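# Clip red and black leads onto their matching strips

## Task

Fasten each lead's clip securely on the exposed metal of its own strip: the red lead goes on the strip with the red sleeve and the black lead on the strip with the black sleeve. Neither strip may be bent, and both leads must stay plugged in.

## Robot and tools

Robot: two six-joint arms, left_arm and right_arm, each ending in a parallel gripper. The left gripper's fingers are rigid. The right gripper's fingers can fold: only a grip in the outer quarter of the pads (toward the tips) squeezes as commanded. Nearer the palm they wrap, so a thin part may be held loosely or not at all, and a wide one harder than asked. A right fingertip pushed tip-first into a surface folds easily, which can hide the contact and spoil the next grip. Joint order everywhere, in rows and in result lists: waist, shoulder, elbow, forearm roll, wrist pitch, wrist roll.

Frame: all hand positions, velocities and orientations are in the scene frame. Origin is at table-top height, midway between the nominal bases. +z is up, +x points out over the table, and left_arm sits on the +y side (image sides differ). Measured bases: left_arm (+0.041, +0.535, 0) m, right_arm (-0.028, -0.508, 0) m, both turned almost nothing about z. Reported hand poses can be a few centimetres off, more at long reach. On each gripper, +z runs along the fingers and the fingers open and close along y. end_effector_position is the point between the closed pads; the fingertips extend about 33 mm past it at gaps up to 40 mm, and about 9 mm when fully open.

The row (used by execute_actions and move): one flat list of 18 numbers covering both arms, each in [-1, 1]. Numbers 1-6 are left_arm joint offsets, then left gripper position, force_limit, speed; numbers 10-18 repeat this for right_arm. Joint numbers are offsets from the Joint targets shown in the latest result, not absolute angles and not relative to the previous row. Scale: 1.0 equals 1.553 rad for waist and shoulder, 2.33 rad for elbow, 2.913 rad for the three wrist joints. Joint ranges are ±6.283 rad except the elbow at ±2.792. A request more than 0.010 rad beyond a range end is refused for both arms. To keep an arm still, give 0 for its six joints. Gripper numbers are absolute commands: position +1 = fully open (140 mm), about -0.8 = pads touch, -1 = close until blocked. force_limit from -1 (about 14 N) to +1 (about 58 N); speed from -1 (about 30 mm/s) to +1 (about 250 mm/s). A fast close grips much harder. Both start at +1. To leave a gripper unchanged, resend its last three numbers; a 0 is itself a command.

execute_actions: actions is a list of actions; each action is a list of up to 15 rows, one per 1/30 s step, and a short list repeats its last row. cameras chooses images ("all", names, or []); an empty actions list returns all images plus the current state.

move: target is one row or a list of up to 15 rows. Every row's joint offsets are measured from the same Joint targets at the call's start. The path moves all joints together toward them. speed is the top joint speed in rad/s (0.01 to 3.92, default 0.5). blend (rad) rounds corners between listed targets; 0 stops at each. stop_force (10 to 80 N, one value for both arms) ends an arm's path when it feels that much push; use it with a low speed for touching, and drop it when backing off a contact. zero (default true) re-zeroes the force before the move. blocking=false returns early, but not together with stop_force. Paths ignore obstacles and the other arm. The result adds a move: line such as done, off_target, moving, held or fault.

wait: seconds (0 to 10) lets the scene run on the last commands. stop: brakes a running move. zoom_image: camera (cam_high, cam_left_wrist or cam_right_wrist) and region [x0, y0, x1, y1] in image pixels, at most 504 by 504, from that camera's newest image. clear_fault: arm (left_arm or right_arm) clears a torque or force fault that a result has reported. finished_scene: scene is this scene's number; it ends the scene for good, so call it only once both clips are in place without the robot holding anything.

Results: Joint positions, velocities and targets; Joint torques and External joint torques (positive means toward a larger joint angle); Flange force along the gripper's x y z axes; gripper position_measured in counts (3 open, about 139 at 60 mm, 200 at 20 mm, 230 pads touching). object_status: 0 moving, 1 blocked while opening, 2 blocked while closing (a grip), 3 reached the command or pads met. Check for 2 after closing. To grip harder, raise force_limit and change position slightly, e.g. -1 to -0.98. Wrist depth gives 7x7 distance grids per wrist camera. "joint sent to its limit" and "joint command not followed" mean a range limit or the anti-collision check changed a command. Cameras: cam_high (fixed, behind), cam_left_wrist, cam_right_wrist, each 896x504, with calibration given.

Avoid: dropping parts or letting anything leave the table; hitting fixed things hard; pressing the arms or grippers against each other; closing a gripper on the other arm's fingers; pushing past a firm contact, which causes faults. A torque fault comes at the joint load limit (306, 306, 144, 40.5, 40.5, 40.5 N m), and a force fault at 144 N of outside force. A faulted arm stays put until clear_fault; open the gripper first if its grip pins the arm. Do not bend the strips or pull the leads out. Long holding or stretched poses heat the motors and can lock an arm for 30 to 60 s.

Each tool is called after "Call:" as name(argument=value, ...), one argument or row to a line, values as JSON.

## Session

Call:
execute_actions(
  actions=[],
)

Scene clock: 0.00 s.
left_arm: end_effector_position=(+0.8497, -0.2158, +0.1648) position_measured=3 object_status=3 end_effector_quat_wxyz=(-0.079, -0.611, +0.757, -0.218) | right_arm: end_effector_position=(+0.2210, -0.6605, +0.2069) position_measured=3 object_status=3 end_effector_quat_wxyz=(-0.369, +0.079, +0.913, -0.155)
Joint positions: left_arm=[-0.723 0.768 1.05 -0.288 0.932 2.769] | right_arm=[-0.263 0.066 2.155 -0.391 1.659 -1.512]
Joint velocities: within noise
Joint torques (N m): no reading
External joint torques (N m): no reading
Flange force (N): no reading
Wrist depth (mm): cam_left_wrist=[407 381 356 334 317 299 282 / 393 370 344 326 309 292 277 / 383 362 336 317 301 286 272 / 371 346 329 309 294 277 266 / - 110 320 302 289 133 259 / - 325 313 296 281 132 91 / - 324 304 289 276 263 -] | cam_right_wrist=[- 787 642 572 472 271 257 / - - 554 466 394 323 326 / 759 - 501 - 402 354 316 / 636 539 480 - - - - / - 121 - - 335 138 114 / - 105 - - - - 102 / - - - 329 - 280 -]
Joint targets: left_arm=[-0.723 0.768 1.050 -0.288 0.932 2.769] | right_arm=[-0.263 0.066 2.155 -0.391 1.659 -1.512]
Tool commands: left_gripper/position=+1.0 left_gripper/force_limit=+1.0 left_gripper/speed=+1.0 right_gripper/position=+1.0 right_gripper/force_limit=+1.0 right_gripper/speed=+1.0

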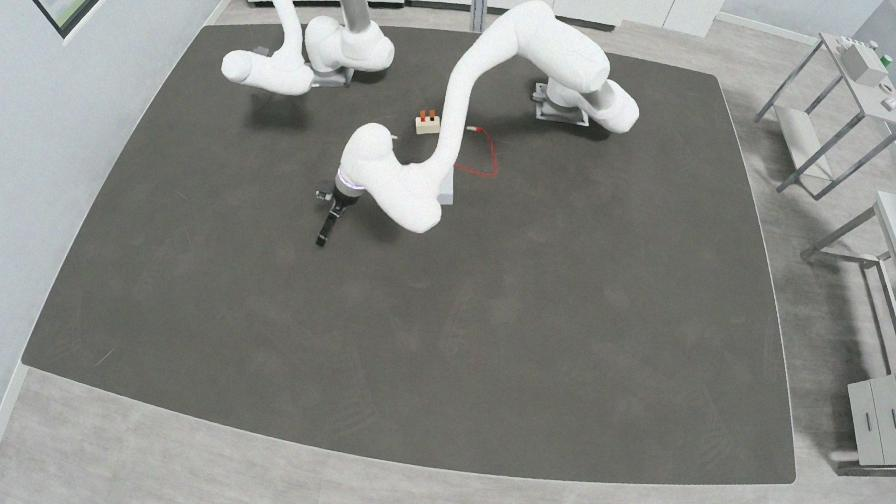

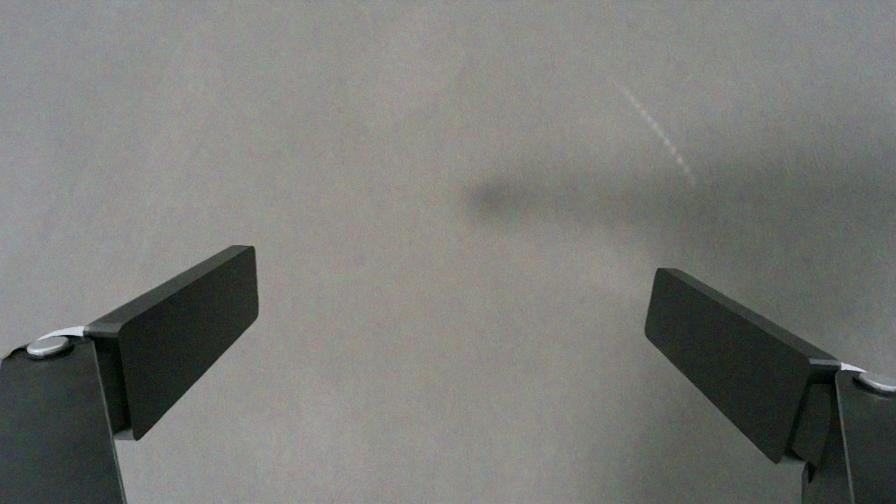

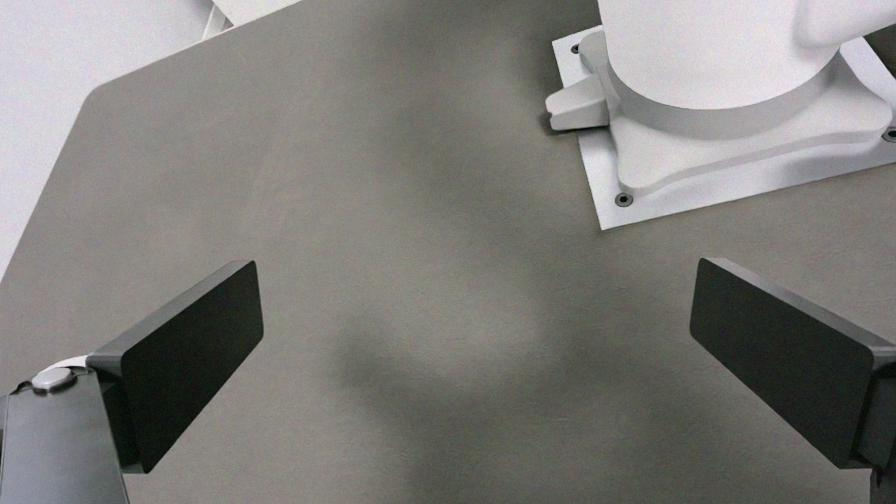

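Call:
zoom_image(
  camera="cam_high",
  region=[340, 80, 540, 220],
)

Scaled by 2.520 from the camera's 896x504 image, which has a finer 1280x720 frame.

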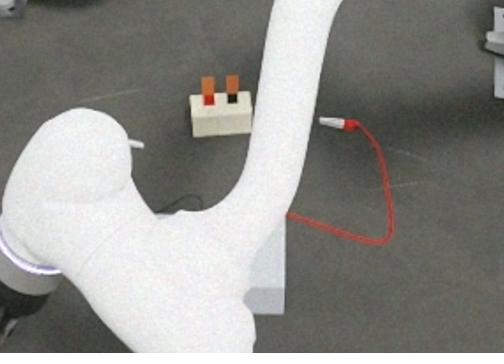

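Call:
move(
  target=[0.659,-0.301,0.236,0.099,0.106,0,1,1,1,0,0,-0.109,0.134,-0.166,0,1,1,1],
  speed=0.9,
  cameras=["all"],
)

Call:
zoom_image(
  camera="cam_high",
  region=[350, 80, 530, 220],
)

Scene clock: 46.90 s.
left_arm: end_effector_position=(+0.7086, +0.7870, +0.2311) position_measured=3 object_status=3 end_effector_quat_wxyz=(+0.000, +0.904, -0.428, +0.000) | right_arm: end_effector_position=(+0.5216, -0.6019, +0.2232) position_measured=3 object_status=3 end_effector_quat_wxyz=(+0.000, +0.145, +0.989, +0.000)
Joint positions: left_arm=[0.3 0.301 1.6 0.001 1.241 2.769] | right_arm=[-0.263 0.066 1.901 0 1.176 -1.512]
Joint torques (N m): left_arm=[3.34 -79.54 -37.17 4.02 0.07 0.39] | right_arm=[-1.87 -43.48 -37.35 4.16 0.55 -0.52]
External joint torques (N m): left_arm=[-3.39 8.29 -3 0.05 -0.1 -0.39] | right_arm=[1.98 -2.7 -1.98 -0.11 -0.51 0.52]
Flange force (N): left_arm=[10.9 -15.9 0.9] | right_arm=[1.2 4.4 -3.3]
Wrist depth (mm): cam_left_wrist=[322 324 327 328 330 332 334 / 334 339 340 342 345 349 349 / 352 353 356 357 361 362 366 / 367 362 372 379 376 377 384 / - 111 391 391 395 133 401 / - 402 408 411 414 115 91 / - 420 436 434 432 447 -] | cam_right_wrist=[331 - - 330 - 332 - / 345 347 - 342 349 344 348 / 360 356 - - 352 - 358 / - - - - 370 148 368 / - 121 389 390 - 138 114 / - 104 - 406 - - 102 / - - 431 432 422 - -]
Joint targets: left_arm=[0.301 0.301 1.600 0.001 1.241 2.769] | right_arm=[-0.263 0.066 1.901 0.000 1.176 -1.512]
move: done
camera_calibration:
cam_left_wrist: T_world_to_cam=[[-0.735916, -0.67694, 0.0134435, 1.0581], [-0.651382, 0.71327, 0.258743, -0.139131], [-0.184742, 0.181656, -0.965853, 0.356578], [0, 0, 0, 1]] pos_world=[0.753921, 0.750734, 0.366177]
cam_right_wrist: T_world_to_cam=[[0.301465, 0.953467, -0.00433534, 0.426633], [0.916881, -0.288643, 0.275707, -0.697264], [0.261626, -0.0870909, -0.961232, 0.167987], [0, 0, 0, 1]] pos_world=[0.466743, -0.593411, 0.355564]

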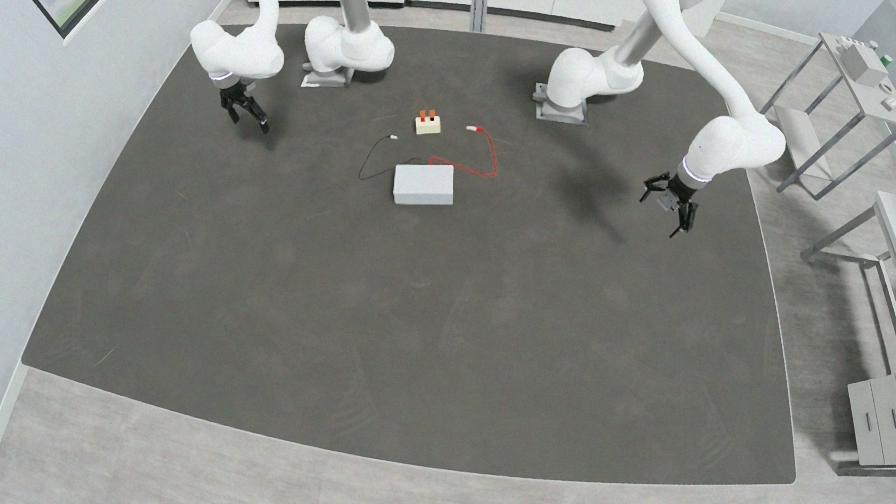

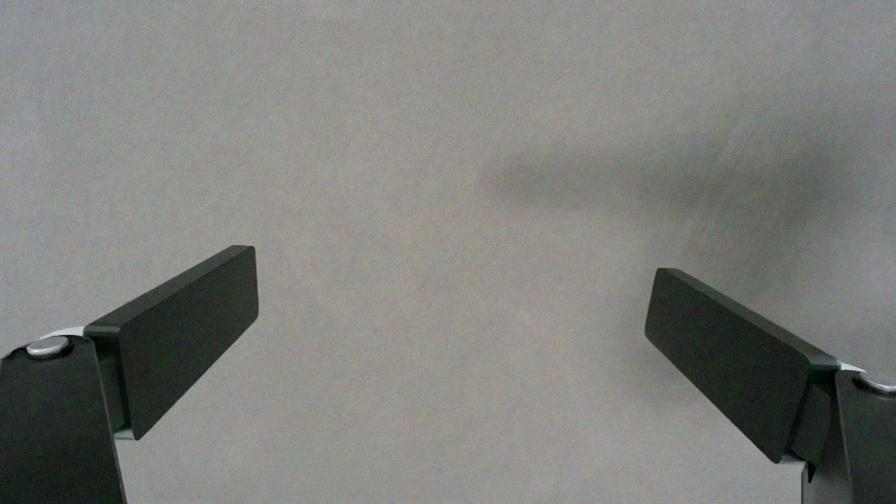

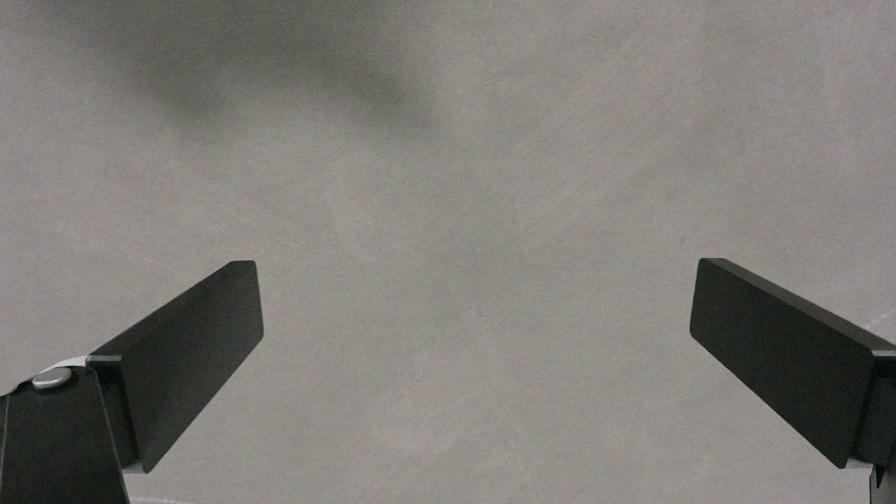

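Scaled by 2.800 from the camera's 896x504 image, which has a finer 1280x720 frame.

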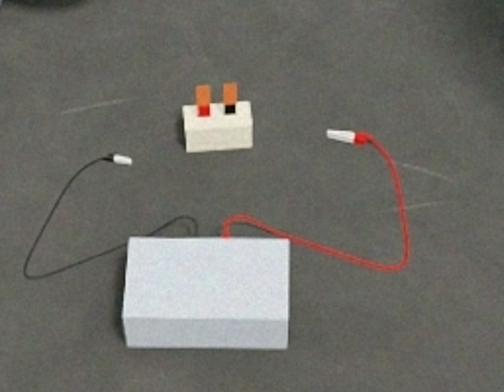

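Call:
move(
  target=[-0.849,-0.094,-0.0695,0,0.1057,-0.217,1,1,1,0,0,0,0,0,0,1,1,1],
  speed=0.9,
  cameras=["all"],
)

Call:
zoom_image(
  camera="cam_left_wrist",
  region=[200, 0, 704, 504],
)

Scene clock: 81.50 s.
left_arm: end_effector_position=(+0.4209, +0.0005, +0.4204) position_measured=3 object_status=3 end_effector_quat_wxyz=(+0.000, +0.707, -0.707, +0.000) | right_arm: end_effector_position=(+0.5217, -0.6019, +0.2232) position_measured=3 object_status=3 end_effector_quat_wxyz=(+0.000, +0.145, +0.989, +0.000)
Joint positions: left_arm=[-1.018 0.155 1.438 0.001 1.548 2.137] | right_arm=[-0.263 0.066 1.901 0 1.176 -1.512]
Joint torques (N m): left_arm=[2.85 -66.54 -39.45 4.24 0.13 0.35] | right_arm=[-1.71 -43.38 -37.05 4.19 0.4 -0.53]
External joint torques (N m): left_arm=[-2.79 8.16 -2.82 0.08 -0.18 -0.35] | right_arm=[1.83 -3.18 -2.36 -0.13 -0.36 0.53]
Flange force (N): left_arm=[17.8 -6.8 -4.3] | right_arm=[1.3 4.1 -4.3]
Wrist depth (mm): cam_left_wrist=[461 492 492 498 498 500 - / - 510 507 521 521 525 540 / 531 537 470 529 540 548 556 / 556 548 506 587 - 579 580 / - 110 - 595 - 133 604 / - 618 625 615 645 123 91 / - 649 654 652 628 654 -] | cam_right_wrist=[332 316 334 - - - - / 347 - - 345 - - - / - 357 - - - 359 354 / 374 369 380 369 373 370 - / - 122 388 - 389 138 108 / - 105 - - - - 102 / - - 407 425 429 - 94]
Joint targets: left_arm=[-1.018 0.155 1.438 0.001 1.548 2.137] | right_arm=[-0.263 0.066 1.901 0.000 1.176 -1.512]
move: done
camera_calibration:
cam_left_wrist: T_world_to_cam=[[-0.998273, -0.0572092, 0.013334, 0.421542], [-0.0518335, 0.964673, 0.258302, -0.0667782], [-0.0276402, 0.257165, -0.965972, 0.563008], [0, 0, 0, 1]] pos_world=[0.432914, -0.0562507, 0.555478]
cam_right_wrist: T_world_to_cam=[[0.301458, 0.95347, -0.00430612, 0.426627], [0.91685, -0.288634, 0.275821, -0.697284], [0.261744, -0.0870964, -0.961199, 0.167917], [0, 0, 0, 1]] pos_world=[0.466744, -0.593411, 0.355564]

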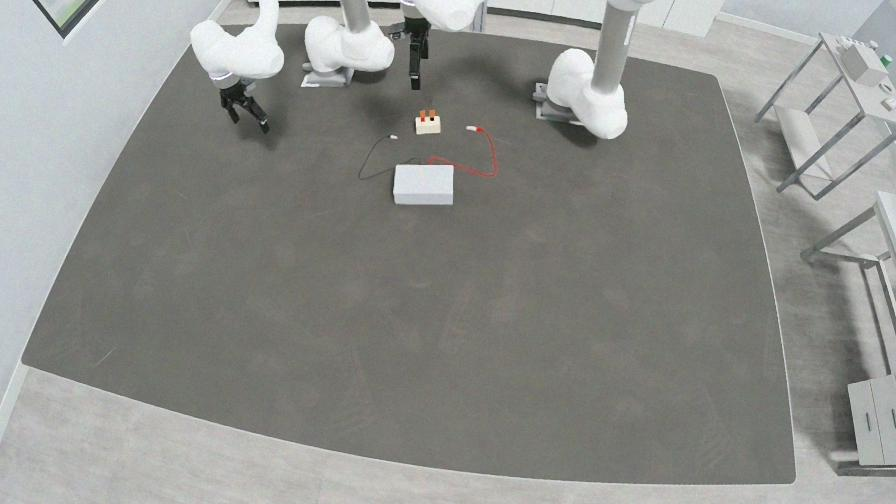

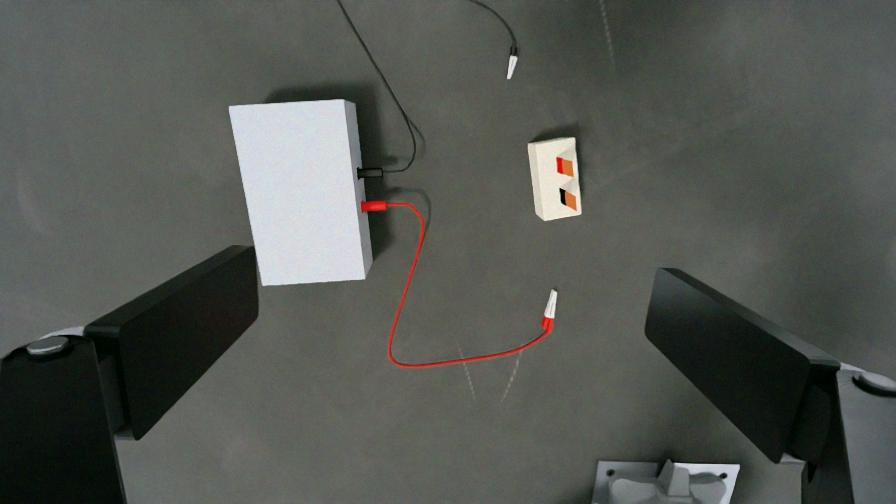

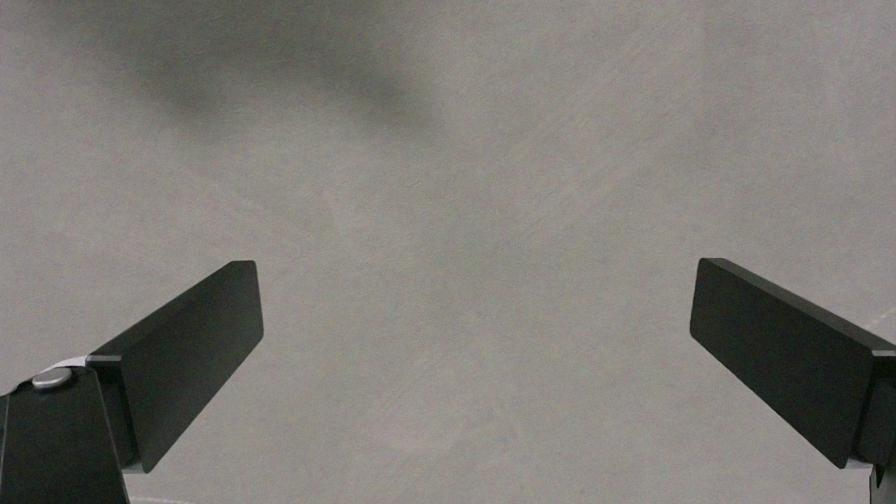

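Scaled by 1.000.

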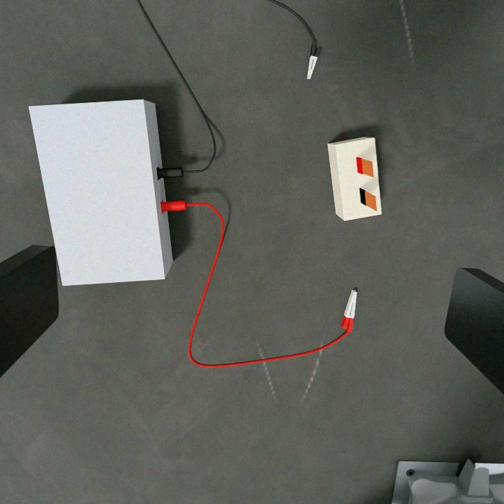

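Call:
zoom_image(
  camera="cam_left_wrist",
  region=[510, 130, 600, 230],
)

Call:
zoom_image(
  camera="cam_left_wrist",
  region=[520, 280, 580, 340],
)

Call:
zoom_image(
  camera="cam_high",
  region=[410, 100, 490, 150],
)

Scaled by 5.040 from the camera's 896x504 image, which has a finer 1280x720 frame.

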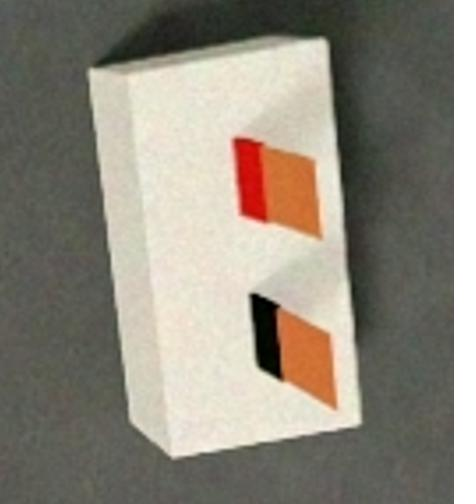

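Scaled by 8.400 from the camera's 896x504 image, which has a finer 1280x720 frame.

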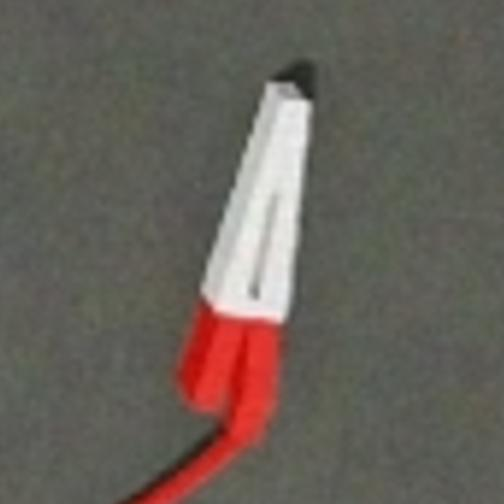

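Scaled by 6.300 from the camera's 896x504 image, which has a finer 1280x720 frame.

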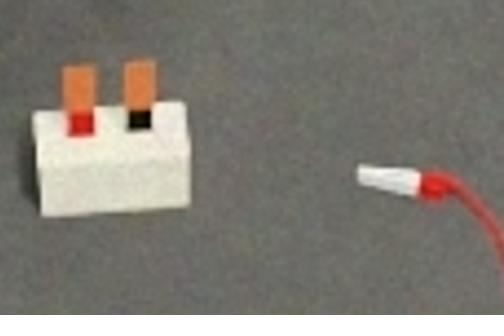

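Call:
move(
  target=[-0.0386,-0.122,0.3523,0,-0.2166,0.002,1,1,1,0,0,0,0,0,0,1,1,1],
  speed=0.8,
  cameras=["cam_left_wrist"],
)

Call:
zoom_image(
  camera="cam_left_wrist",
  region=[350, 140, 550, 340],
)

Scene clock: 137.90 s.
left_arm: end_effector_position=(+0.2758, +0.1818, +0.0999) position_measured=3 object_status=3 end_effector_quat_wxyz=(+0.000, +0.683, -0.730, +0.000) | right_arm: end_effector_position=(+0.5217, -0.6019, +0.2232) position_measured=3 object_status=3 end_effector_quat_wxyz=(+0.000, +0.145, +0.989, +0.000)
Joint positions: left_arm=[-1.078 -0.035 2.259 0.001 0.918 2.143] | right_arm=[-0.263 0.066 1.901 0 1.176 -1.512]
Joint torques (N m): left_arm=[2.27 -36.91 -30.89 3.39 0.22 0.33] | right_arm=[-1.85 -43.32 -37.15 4.19 0.43 -0.52]
External joint torques (N m): left_arm=[-2.25 6.8 -2.84 0.05 -0.27 -0.33] | right_arm=[1.87 -3 -2.21 -0.14 -0.38 0.52]
Flange force (N): left_arm=[15.9 -4.5 6.3] | right_arm=[1.3 4.2 -4.0]
Wrist depth (mm): cam_left_wrist=[207 207 210 211 212 215 215 / 216 217 220 220 221 223 224 / 225 227 229 230 232 233 235 / 236 234 239 240 243 243 245 / - 110 251 252 255 133 258 / - 260 264 266 268 132 91 / - 276 277 280 283 286 -] | cam_right_wrist=[332 329 329 - 330 - - / 345 - 342 - - - - / 350 - - - - 353 358 / - - - - 380 360 374 / - 121 388 - 385 138 108 / - 112 - - 411 410 102 / - 419 421 424 422 425 -]
Joint targets: left_arm=[-1.078 -0.035 2.259 0.001 0.918 2.143] | right_arm=[-0.263 0.066 1.901 0.000 1.176 -1.512]
move: done
camera_calibration:
cam_left_wrist: T_world_to_cam=[[-0.999866, 0.00891638, 0.013726, 0.279774], [0.012164, 0.965898, 0.258637, -0.184383], [-0.0109518, 0.258769, -0.965877, 0.197881], [0, 0, 0, 1]] pos_world=[0.284147, 0.124395, 0.234977]
Images, in order (width x height): cam_left_wrist 896x504.

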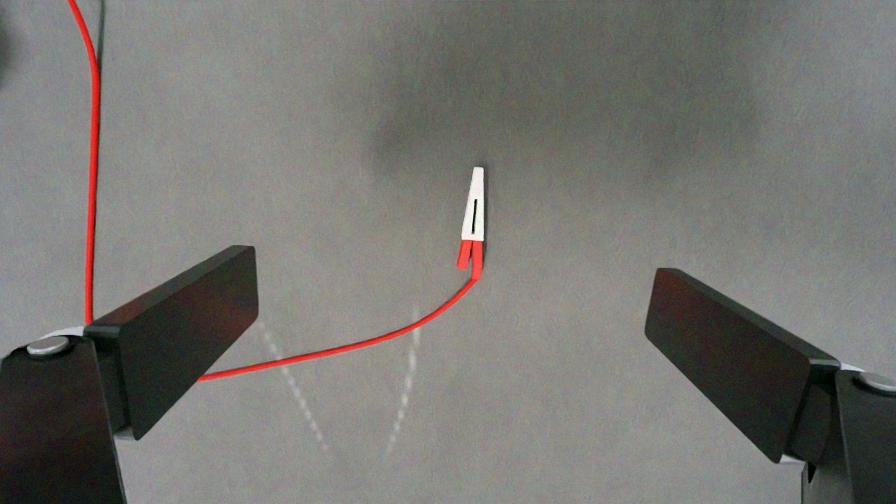

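Scaled by 2.520 from the camera's 896x504 image, which has a finer 1280x720 frame.

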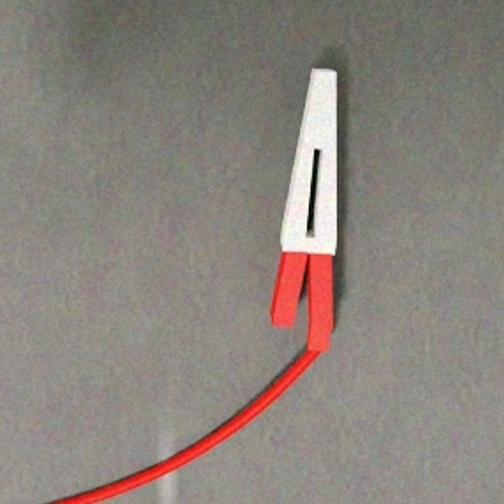

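Call:
move(
  target=[
    [0.0015,-0.0127,0.0079,0,0.0003,0.01,-0.3,-1,-0.5,0,0,0,0,0,0,1,1,1],
    [0.0015,0.0449,0.0338,0,-0.0511,0.01,-0.3,-1,-0.5,0,0,0,0,0,0,1,1,1],
  ],
  speed=0.2,
  cameras=["cam_left_wrist"],
)

Scene clock: 169.80 s.
left_arm: end_effector_position=(+0.2709, +0.1927, +0.0380) position_measured=167 object_status=3 end_effector_quat_wxyz=(+0.000, -0.673, +0.740, +0.000) | right_arm: end_effector_position=(+0.5217, -0.6019, +0.2232) position_measured=3 object_status=3 end_effector_quat_wxyz=(+0.000, +0.145, +0.989, +0.000)
Joint positions: left_arm=[-1.076 0.035 2.338 0.001 0.769 2.172] | right_arm=[-0.263 0.066 1.901 0 1.176 -1.512]
Joint torques (N m): left_arm=[2.83 -40.72 -27.6 2.96 -0.13 0.4] | right_arm=[-1.77 -43.18 -37.22 4.22 0.38 -0.51]
External joint torques (N m): left_arm=[-2.79 7.49 -1.85 0.04 0.08 -0.4] | right_arm=[1.9 -3.21 -2 -0.18 -0.32 0.51]
Flange force (N): left_arm=[15.8 -2.9 10.2] | right_arm=[1.9 4.1 -4.0]
Wrist depth (mm): cam_left_wrist=[153 153 155 155 156 158 158 / 159 160 162 162 163 164 165 / 166 167 168 168 170 172 173 / 174 175 175 175 177 180 181 / 182 181 94 186 117 188 190 / - - - 196 75 - 199 / - - - 207 - - 67] | cam_right_wrist=[- - - 332 330 323 329 / - - - - - 345 351 / - - 356 368 371 367 - / - - 371 378 374 367 380 / - 121 - 379 387 137 108 / - 105 - - - - 102 / - - 432 428 429 429 -]
Joint targets: left_arm=[-1.076 0.035 2.338 0.001 0.769 2.172] | right_arm=[-0.263 0.066 1.901 0.000 1.176 -1.512]
move: done
camera_calibration:
cam_left_wrist: T_world_to_cam=[[-0.999269, 0.0357574, 0.0135573, 0.270194], [0.0380468, 0.965312, 0.258312, -0.185717], [-0.00385046, 0.258638, -0.965967, 0.133305], [0, 0, 0, 1]] pos_world=[0.277576, 0.135136, 0.173078]
Images, in order (width x height): cam_left_wrist 896x504.

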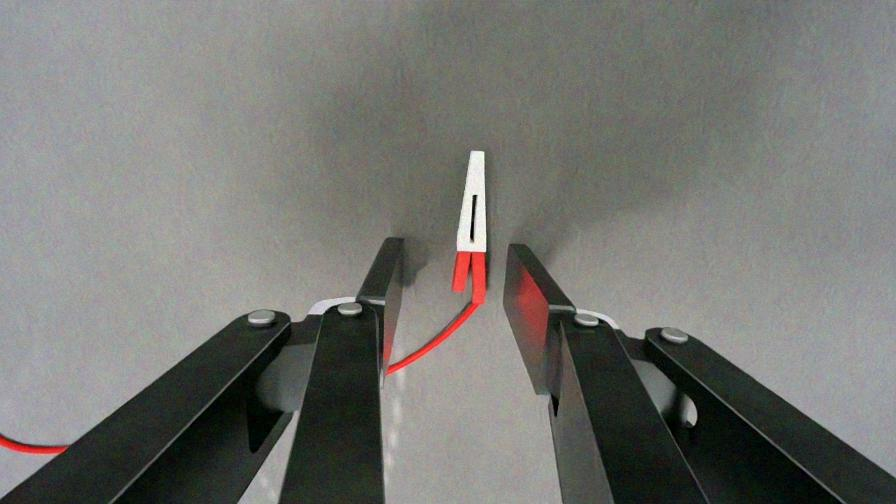

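Call:
move(
  target=[
    [-0.0016,-0.0072,0.0049,0,-0.0002,-0.0009,-0.3,-1,-0.5,0,0,0,0,0,0,1,1,1],
    [-0.0016,-0.0072,0.0049,0,-0.0002,-0.0009,-1,-1,-1,0,0,0,0,0,0,1,1,1],
  ],
  speed=0.2,
  cameras=["cam_left_wrist"],
)

Call:
zoom_image(
  camera="cam_left_wrist",
  region=[380, 130, 560, 310],
)

Scene clock: 191.13 s.
left_arm: end_effector_position=(+0.2667, +0.1982, +0.0381) position_measured=218 object_status=0 end_effector_quat_wxyz=(+0.000, -0.673, +0.740, +0.000) | right_arm: end_effector_position=(+0.5217, -0.6019, +0.2232) position_measured=3 object_status=3 end_effector_quat_wxyz=(+0.000, +0.145, +0.989, +0.000)
Joint positions: left_arm=[-1.079 0.024 2.349 0.001 0.768 2.169] | right_arm=[-0.263 0.066 1.901 0 1.176 -1.512]
Joint torques (N m): left_arm=[2.26 -37.58 -26.46 2.94 0.03 0.4] | right_arm=[-1.65 -43.38 -37.17 4.23 0.37 -0.52]
External joint torques (N m): left_arm=[-2.24 5.57 -3 0.05 -0.08 -0.4] | right_arm=[1.62 -2.85 -2.27 -0.17 -0.33 0.52]
Flange force (N): left_arm=[14.3 -3.2 6.6] | right_arm=[0.9 3.8 -4.0]
Wrist depth (mm): cam_left_wrist=[153 154 154 155 156 157 158 / 159 160 162 162 163 164 164 / 166 167 168 169 171 172 173 / 174 175 176 174 179 180 181 / 182 183 181 101 102 189 190 / 191 69 79 - 84 196 200 / - - - - - 68 209] | cam_right_wrist=[- - 327 - 330 - 329 / 351 342 346 - 347 - 341 / 353 358 - - - - - / 374 380 371 - - 140 - / 386 121 390 391 - 137 108 / - 113 411 402 - - 102 / - 426 413 - - - -]
Joint targets: left_arm=[-1.079 0.024 2.349 0.001 0.768 2.169] | right_arm=[-0.263 0.066 1.901 0.000 1.176 -1.512]
move: done
camera_calibration:
cam_left_wrist: T_world_to_cam=[[-0.999273, 0.0357168, 0.0133257, 0.265846], [0.0379467, 0.965395, 0.258016, -0.190826], [-0.0036491, 0.258334, -0.966049, 0.131966], [0, 0, 0, 1]] pos_world=[0.273376, 0.140636, 0.173179]
Images, in order (width x height): cam_left_wrist 896x504.

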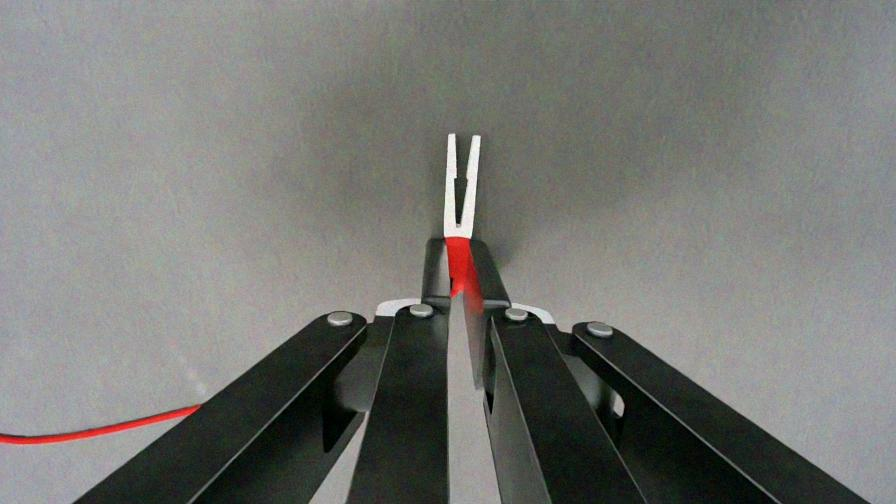

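Scaled by 2.800 from the camera's 896x504 image, which has a finer 1280x720 frame.

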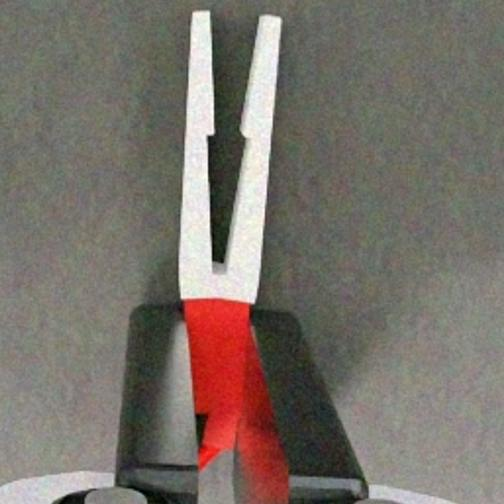

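Call:
move(
  target=[
    [0,-0.1352,-0.0894,0,0.1438,0,-1,-1,-1,0,0,0,0,0,0,1,1,1],
    [0.0554,0.0812,-0.2794,0,0.1804,0.5359,-1,-1,-1,0,0,0,0,0,0,1,1,1],
    [-0.1101,0.1841,-0.2762,0,0.123,0.9276,-1,-1,-1,0,0,0,0,0,0,1,1,1],
  ],
  speed=[0.25,0.7,0.6],
  blend=[0.05,0.1,0],
  cameras=["all"],
)

Call:
zoom_image(
  camera="cam_left_wrist",
  region=[300, 40, 600, 340],
)

Call:
zoom_image(
  camera="cam_high",
  region=[390, 80, 490, 180],
)

Scene clock: 239.50 s.
left_arm: end_effector_position=(+0.3012, -0.1093, +0.1702) position_measured=218 object_status=2 end_effector_quat_wxyz=(+0.000, +0.643, +0.766, +0.000) | right_arm: end_effector_position=(+0.5217, -0.6019, +0.2232) position_measured=3 object_status=3 end_effector_quat_wxyz=(+0.000, +0.145, +0.989, +0.000)
Joint positions: left_arm=[-1.25 0.31 1.705 0.001 1.126 4.871] | right_arm=[-0.263 0.066 1.901 0 1.176 -1.512]
Joint torques (N m): left_arm=[2.33 -78.08 -35.34 3.91 0.17 0.3] | right_arm=[-1.77 -43.51 -37.16 4.22 0.43 -0.54]
External joint torques (N m): left_arm=[-2.28 8.03 -2.81 0.02 -0.13 -0.3] | right_arm=[2 -3.26 -2.21 -0.16 -0.38 0.54]
Flange force (N): left_arm=[-17.6 -0.1 3.0] | right_arm=[1.7 4.4 -4.1]
Wrist depth (mm): cam_left_wrist=[276 271 273 236 276 278 267 / 281 282 283 245 289 289 259 / 293 298 297 299 300 301 267 / 305 307 309 166 312 317 275 / 319 319 318 100 102 331 333 / 335 - 79 - 84 346 351 / - - - - - 68 365] | cam_right_wrist=[- - - 331 330 336 - / 347 - - 348 338 - - / 359 364 355 - - 360 - / 373 - 374 373 368 365 368 / - 121 384 - - 138 108 / - 105 - 413 - 404 102 / - - - - - - -]
Joint targets: left_arm=[-1.250 0.310 1.705 0.001 1.126 4.871] | right_arm=[-0.263 0.066 1.901 0.000 1.176 -1.512]
move: done
camera_calibration:
cam_left_wrist: T_world_to_cam=[[0.972819, 0.231108, 0.0145867, -0.263206], [0.219606, -0.940719, 0.258498, -0.192539], [0.0734631, -0.248269, -0.965902, 0.260549], [0, 0, 0, 1]] pos_world=[0.279194, -0.0556099, 0.305275]
cam_right_wrist: T_world_to_cam=[[0.301458, 0.95347, -0.00430612, 0.426627], [0.91685, -0.288634, 0.275821, -0.697284], [0.261744, -0.0870964, -0.961199, 0.167917], [0, 0, 0, 1]] pos_world=[0.466744, -0.593411, 0.355564]

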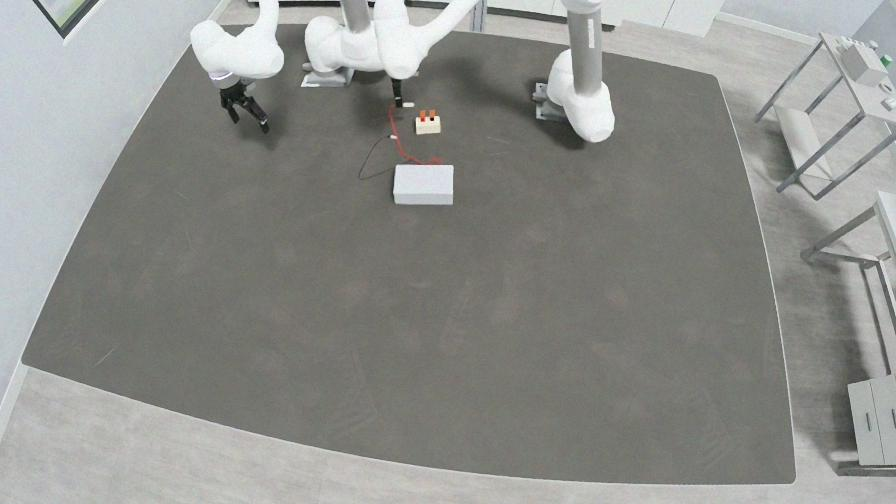

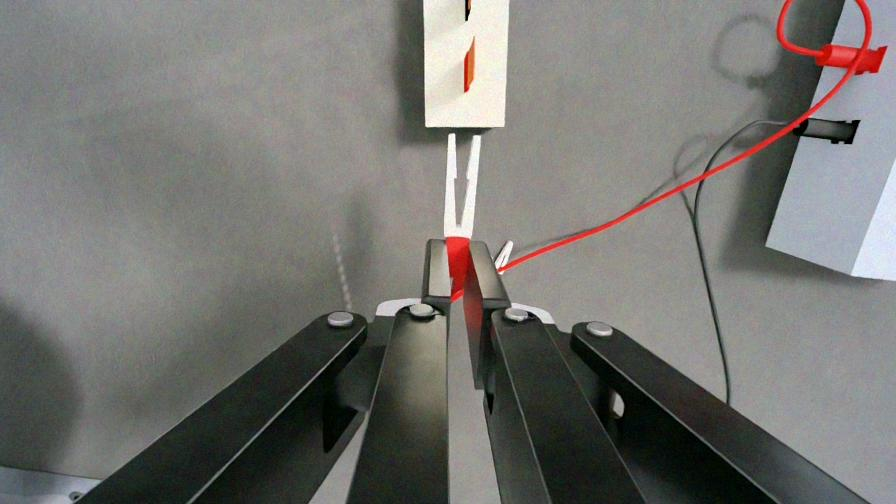

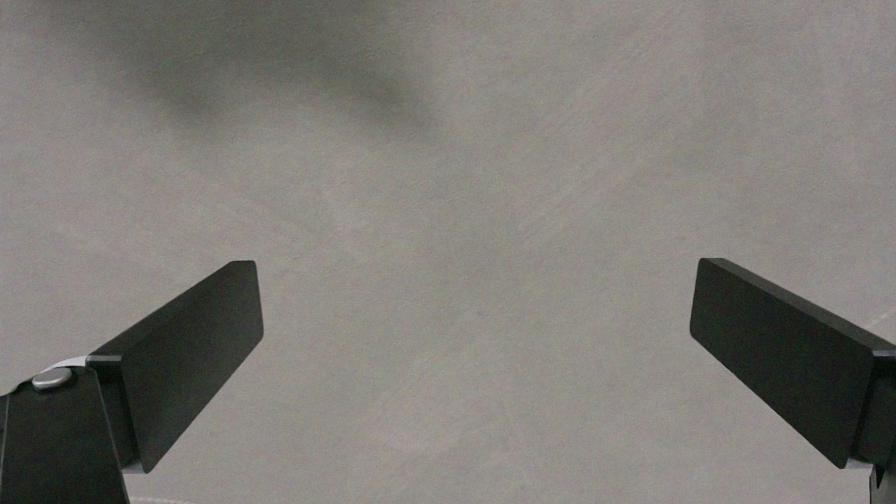

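Scaled by 1.680 from the camera's 896x504 image, which has a finer 1280x720 frame.

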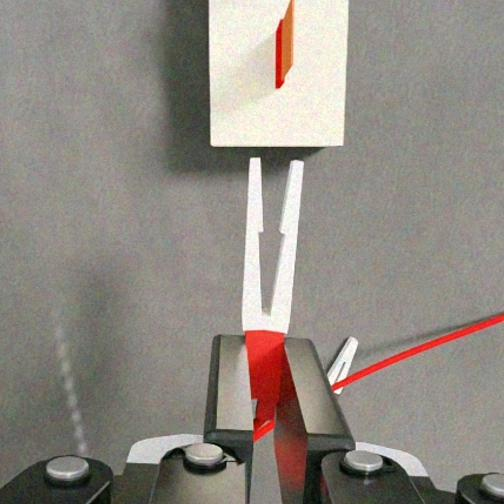

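Scaled by 5.040 from the camera's 896x504 image, which has a finer 1280x720 frame.

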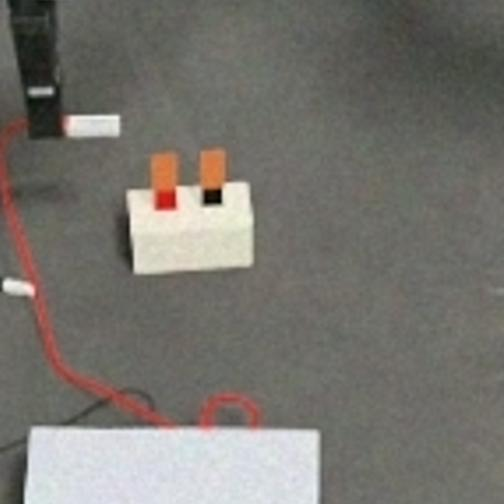

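Call:
move(
  target=[0.0046,0.0197,0.0244,0,-0.0298,0.0113,-1,-1,-1,0,0,0,0,0,0,1,1,1],
  speed=0.2,
  cameras=["cam_high","cam_left_wrist"],
)

Call:
zoom_image(
  camera="cam_left_wrist",
  region=[380, 20, 560, 200],
)

Call:
zoom_image(
  camera="cam_high",
  region=[385, 90, 455, 150],
)

Scene clock: 280.53 s.
left_arm: end_effector_position=(+0.3040, -0.1026, +0.1211) position_measured=218 object_status=2 end_effector_quat_wxyz=(+0.000, +0.653, +0.758, +0.000) | right_arm: end_effector_position=(+0.5217, -0.6019, +0.2232) position_measured=3 object_status=3 end_effector_quat_wxyz=(+0.000, +0.145, +0.989, +0.000)
Joint positions: left_arm=[-1.242 0.34 1.762 0.001 1.04 4.904] | right_arm=[-0.263 0.066 1.901 0 1.176 -1.512]
Joint torques (N m): left_arm=[2.19 -79.63 -33.9 3.69 0.29 0.39] | right_arm=[-1.79 -43.23 -37.18 4.19 0.43 -0.55]
External joint torques (N m): left_arm=[-2.15 8.18 -2.54 0.07 -0.24 -0.39] | right_arm=[1.88 -3.2 -2.21 -0.13 -0.38 0.55]
Flange force (N): left_arm=[-16.8 0.3 5.0] | right_arm=[1.6 4.2 -4.1]
Wrist depth (mm): cam_left_wrist=[227 228 229 188 231 233 234 / 235 237 235 199 242 243 241 / 245 248 249 248 252 252 251 / 257 258 261 256 261 266 264 / 269 270 267 100 270 277 278 / 281 69 79 - 84 289 295 / - - - - - 68 307] | cam_right_wrist=[332 - - - - 342 330 / - - - 342 - 345 338 / - 360 - 363 370 361 - / - - 374 378 379 370 - / - 122 390 389 388 138 108 / - 105 - - 409 - 102 / - 414 427 427 - 425 97]
Joint targets: left_arm=[-1.242 0.340 1.762 0.001 1.040 4.904] | right_arm=[-0.263 0.066 1.901 0.000 1.176 -1.512]
move: done
camera_calibration:
cam_left_wrist: T_world_to_cam=[[0.978484, 0.205811, 0.0144976, -0.27117], [0.195212, -0.946257, 0.257857, -0.167338], [0.0667882, -0.249478, -0.966074, 0.216439], [0, 0, 0, 1]] pos_world=[0.283546, -0.048538, 0.256177]
Images, in order (width x height): cam_high 896x504, cam_left_wrist 896x504.

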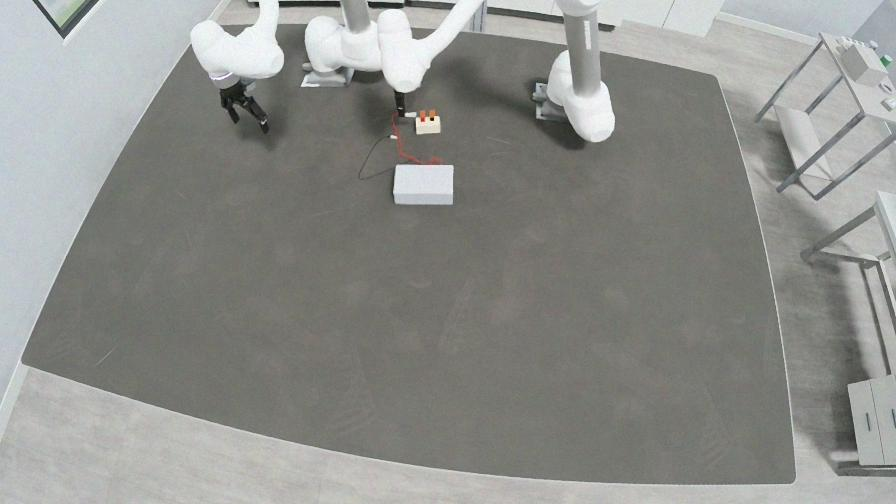

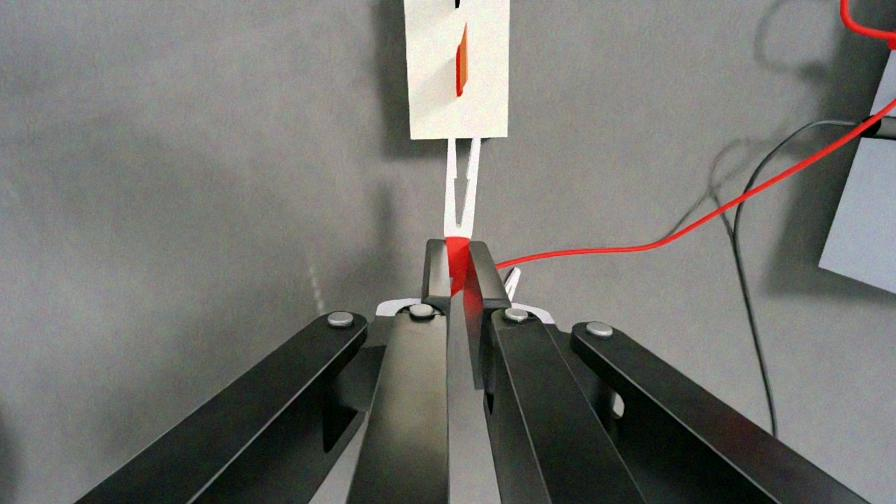

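Scaled by 2.800 from the camera's 896x504 image, which has a finer 1280x720 frame.

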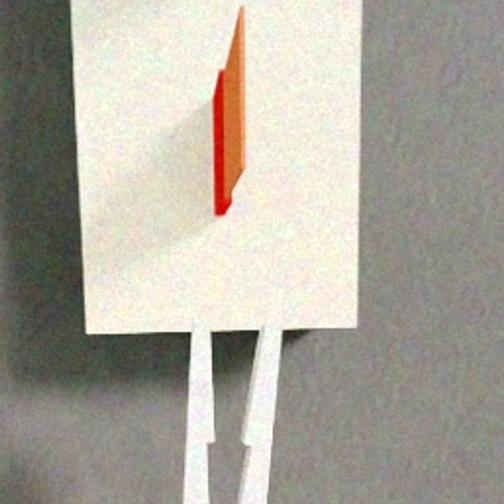

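Scaled by 7.200 from the camera's 896x504 image, which has a finer 1280x720 frame.

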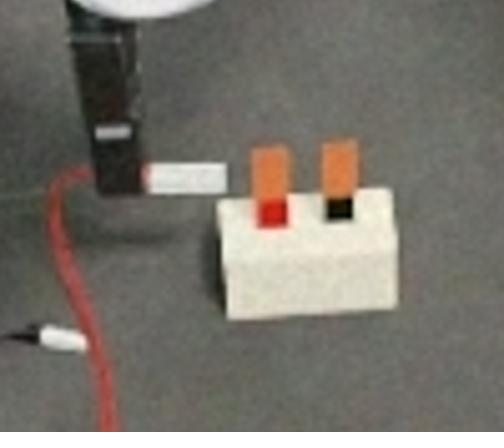

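Call:
move(
  target=[0.0046,-0.0085,0.0074,0,-0.0015,-0.0206,-1,-1,-1,0,0,0,0,0,0,1,1,1],
  speed=0.1,
  cameras=["cam_left_wrist"],
)

Call:
zoom_image(
  camera="cam_left_wrist",
  region=[380, 20, 560, 200],
)

Scene clock: 309.10 s.
left_arm: end_effector_position=(+0.3056, -0.0925, +0.1217) position_measured=218 object_status=2 end_effector_quat_wxyz=(+0.000, +0.627, +0.779, +0.000) | right_arm: end_effector_position=(+0.5217, -0.6019, +0.2232) position_measured=3 object_status=3 end_effector_quat_wxyz=(+0.000, +0.145, +0.989, +0.000)
Joint positions: left_arm=[-1.235 0.327 1.78 0.001 1.035 4.844] | right_arm=[-0.263 0.066 1.901 0 1.176 -1.512]
Joint torques (N m): left_arm=[2.53 -78.4 -33.72 3.71 0.17 0.45] | right_arm=[-1.9 -43.41 -37.22 4.2 0.43 -0.5]
External joint torques (N m): left_arm=[-2.55 8.51 -2.62 0.03 -0.13 -0.45] | right_arm=[1.8 -2.65 -2.13 -0.16 -0.39 0.5]
Flange force (N): left_arm=[-17.6 -1.2 5.0] | right_arm=[0.8 4.0 -3.6]
Wrist depth (mm): cam_left_wrist=[227 228 229 191 232 234 235 / 237 237 238 199 241 243 242 / 246 248 250 249 253 254 251 / 257 258 260 166 263 265 256 / 270 270 267 100 120 279 278 / 282 69 79 - 84 289 296 / - - - - - 68 308] | cam_right_wrist=[- - - - 328 - - / - - - - 334 338 345 / - - 347 - - - - / 379 - 381 - - 357 373 / - 121 - 393 - 137 114 / - 105 404 - - - 102 / - 430 423 - 423 425 -]
Joint targets: left_arm=[-1.235 0.327 1.780 0.001 1.035 4.844] | right_arm=[-0.263 0.066 1.901 0.000 1.176 -1.512]
move: done
camera_calibration:
cam_left_wrist: T_world_to_cam=[[0.962495, 0.270907, 0.0145821, -0.263816], [0.258124, -0.930977, 0.258173, -0.176036], [0.0835163, -0.244726, -0.965989, 0.21489], [0, 0, 0, 1]] pos_world=[0.281414, -0.039827, 0.256876]
Images, in order (width x height): cam_left_wrist 896x504.

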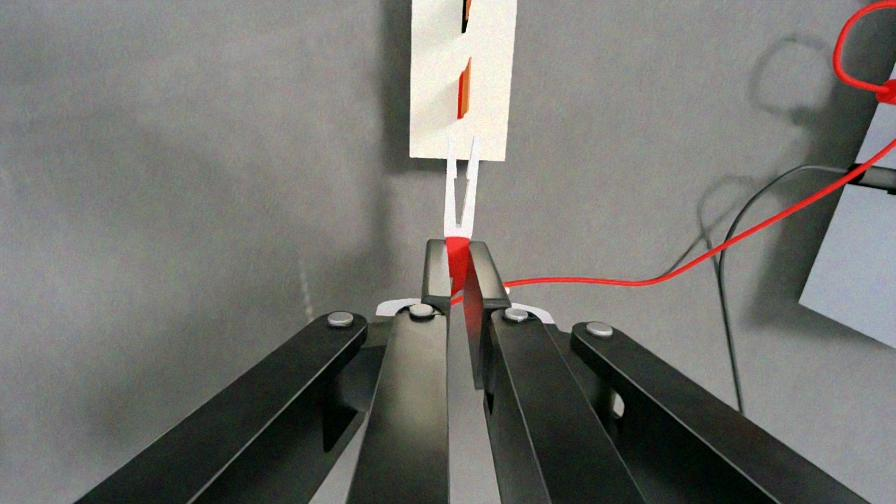

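Scaled by 2.800 from the camera's 896x504 image, which has a finer 1280x720 frame.

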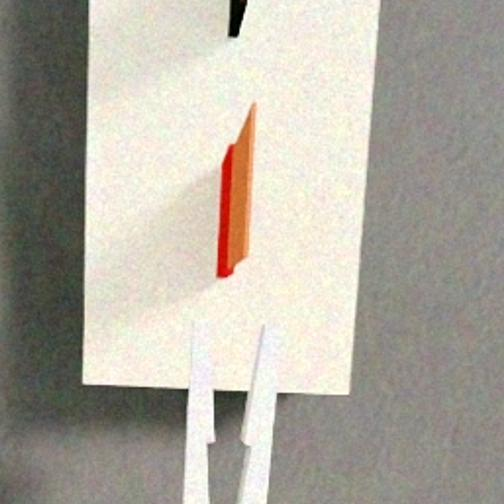

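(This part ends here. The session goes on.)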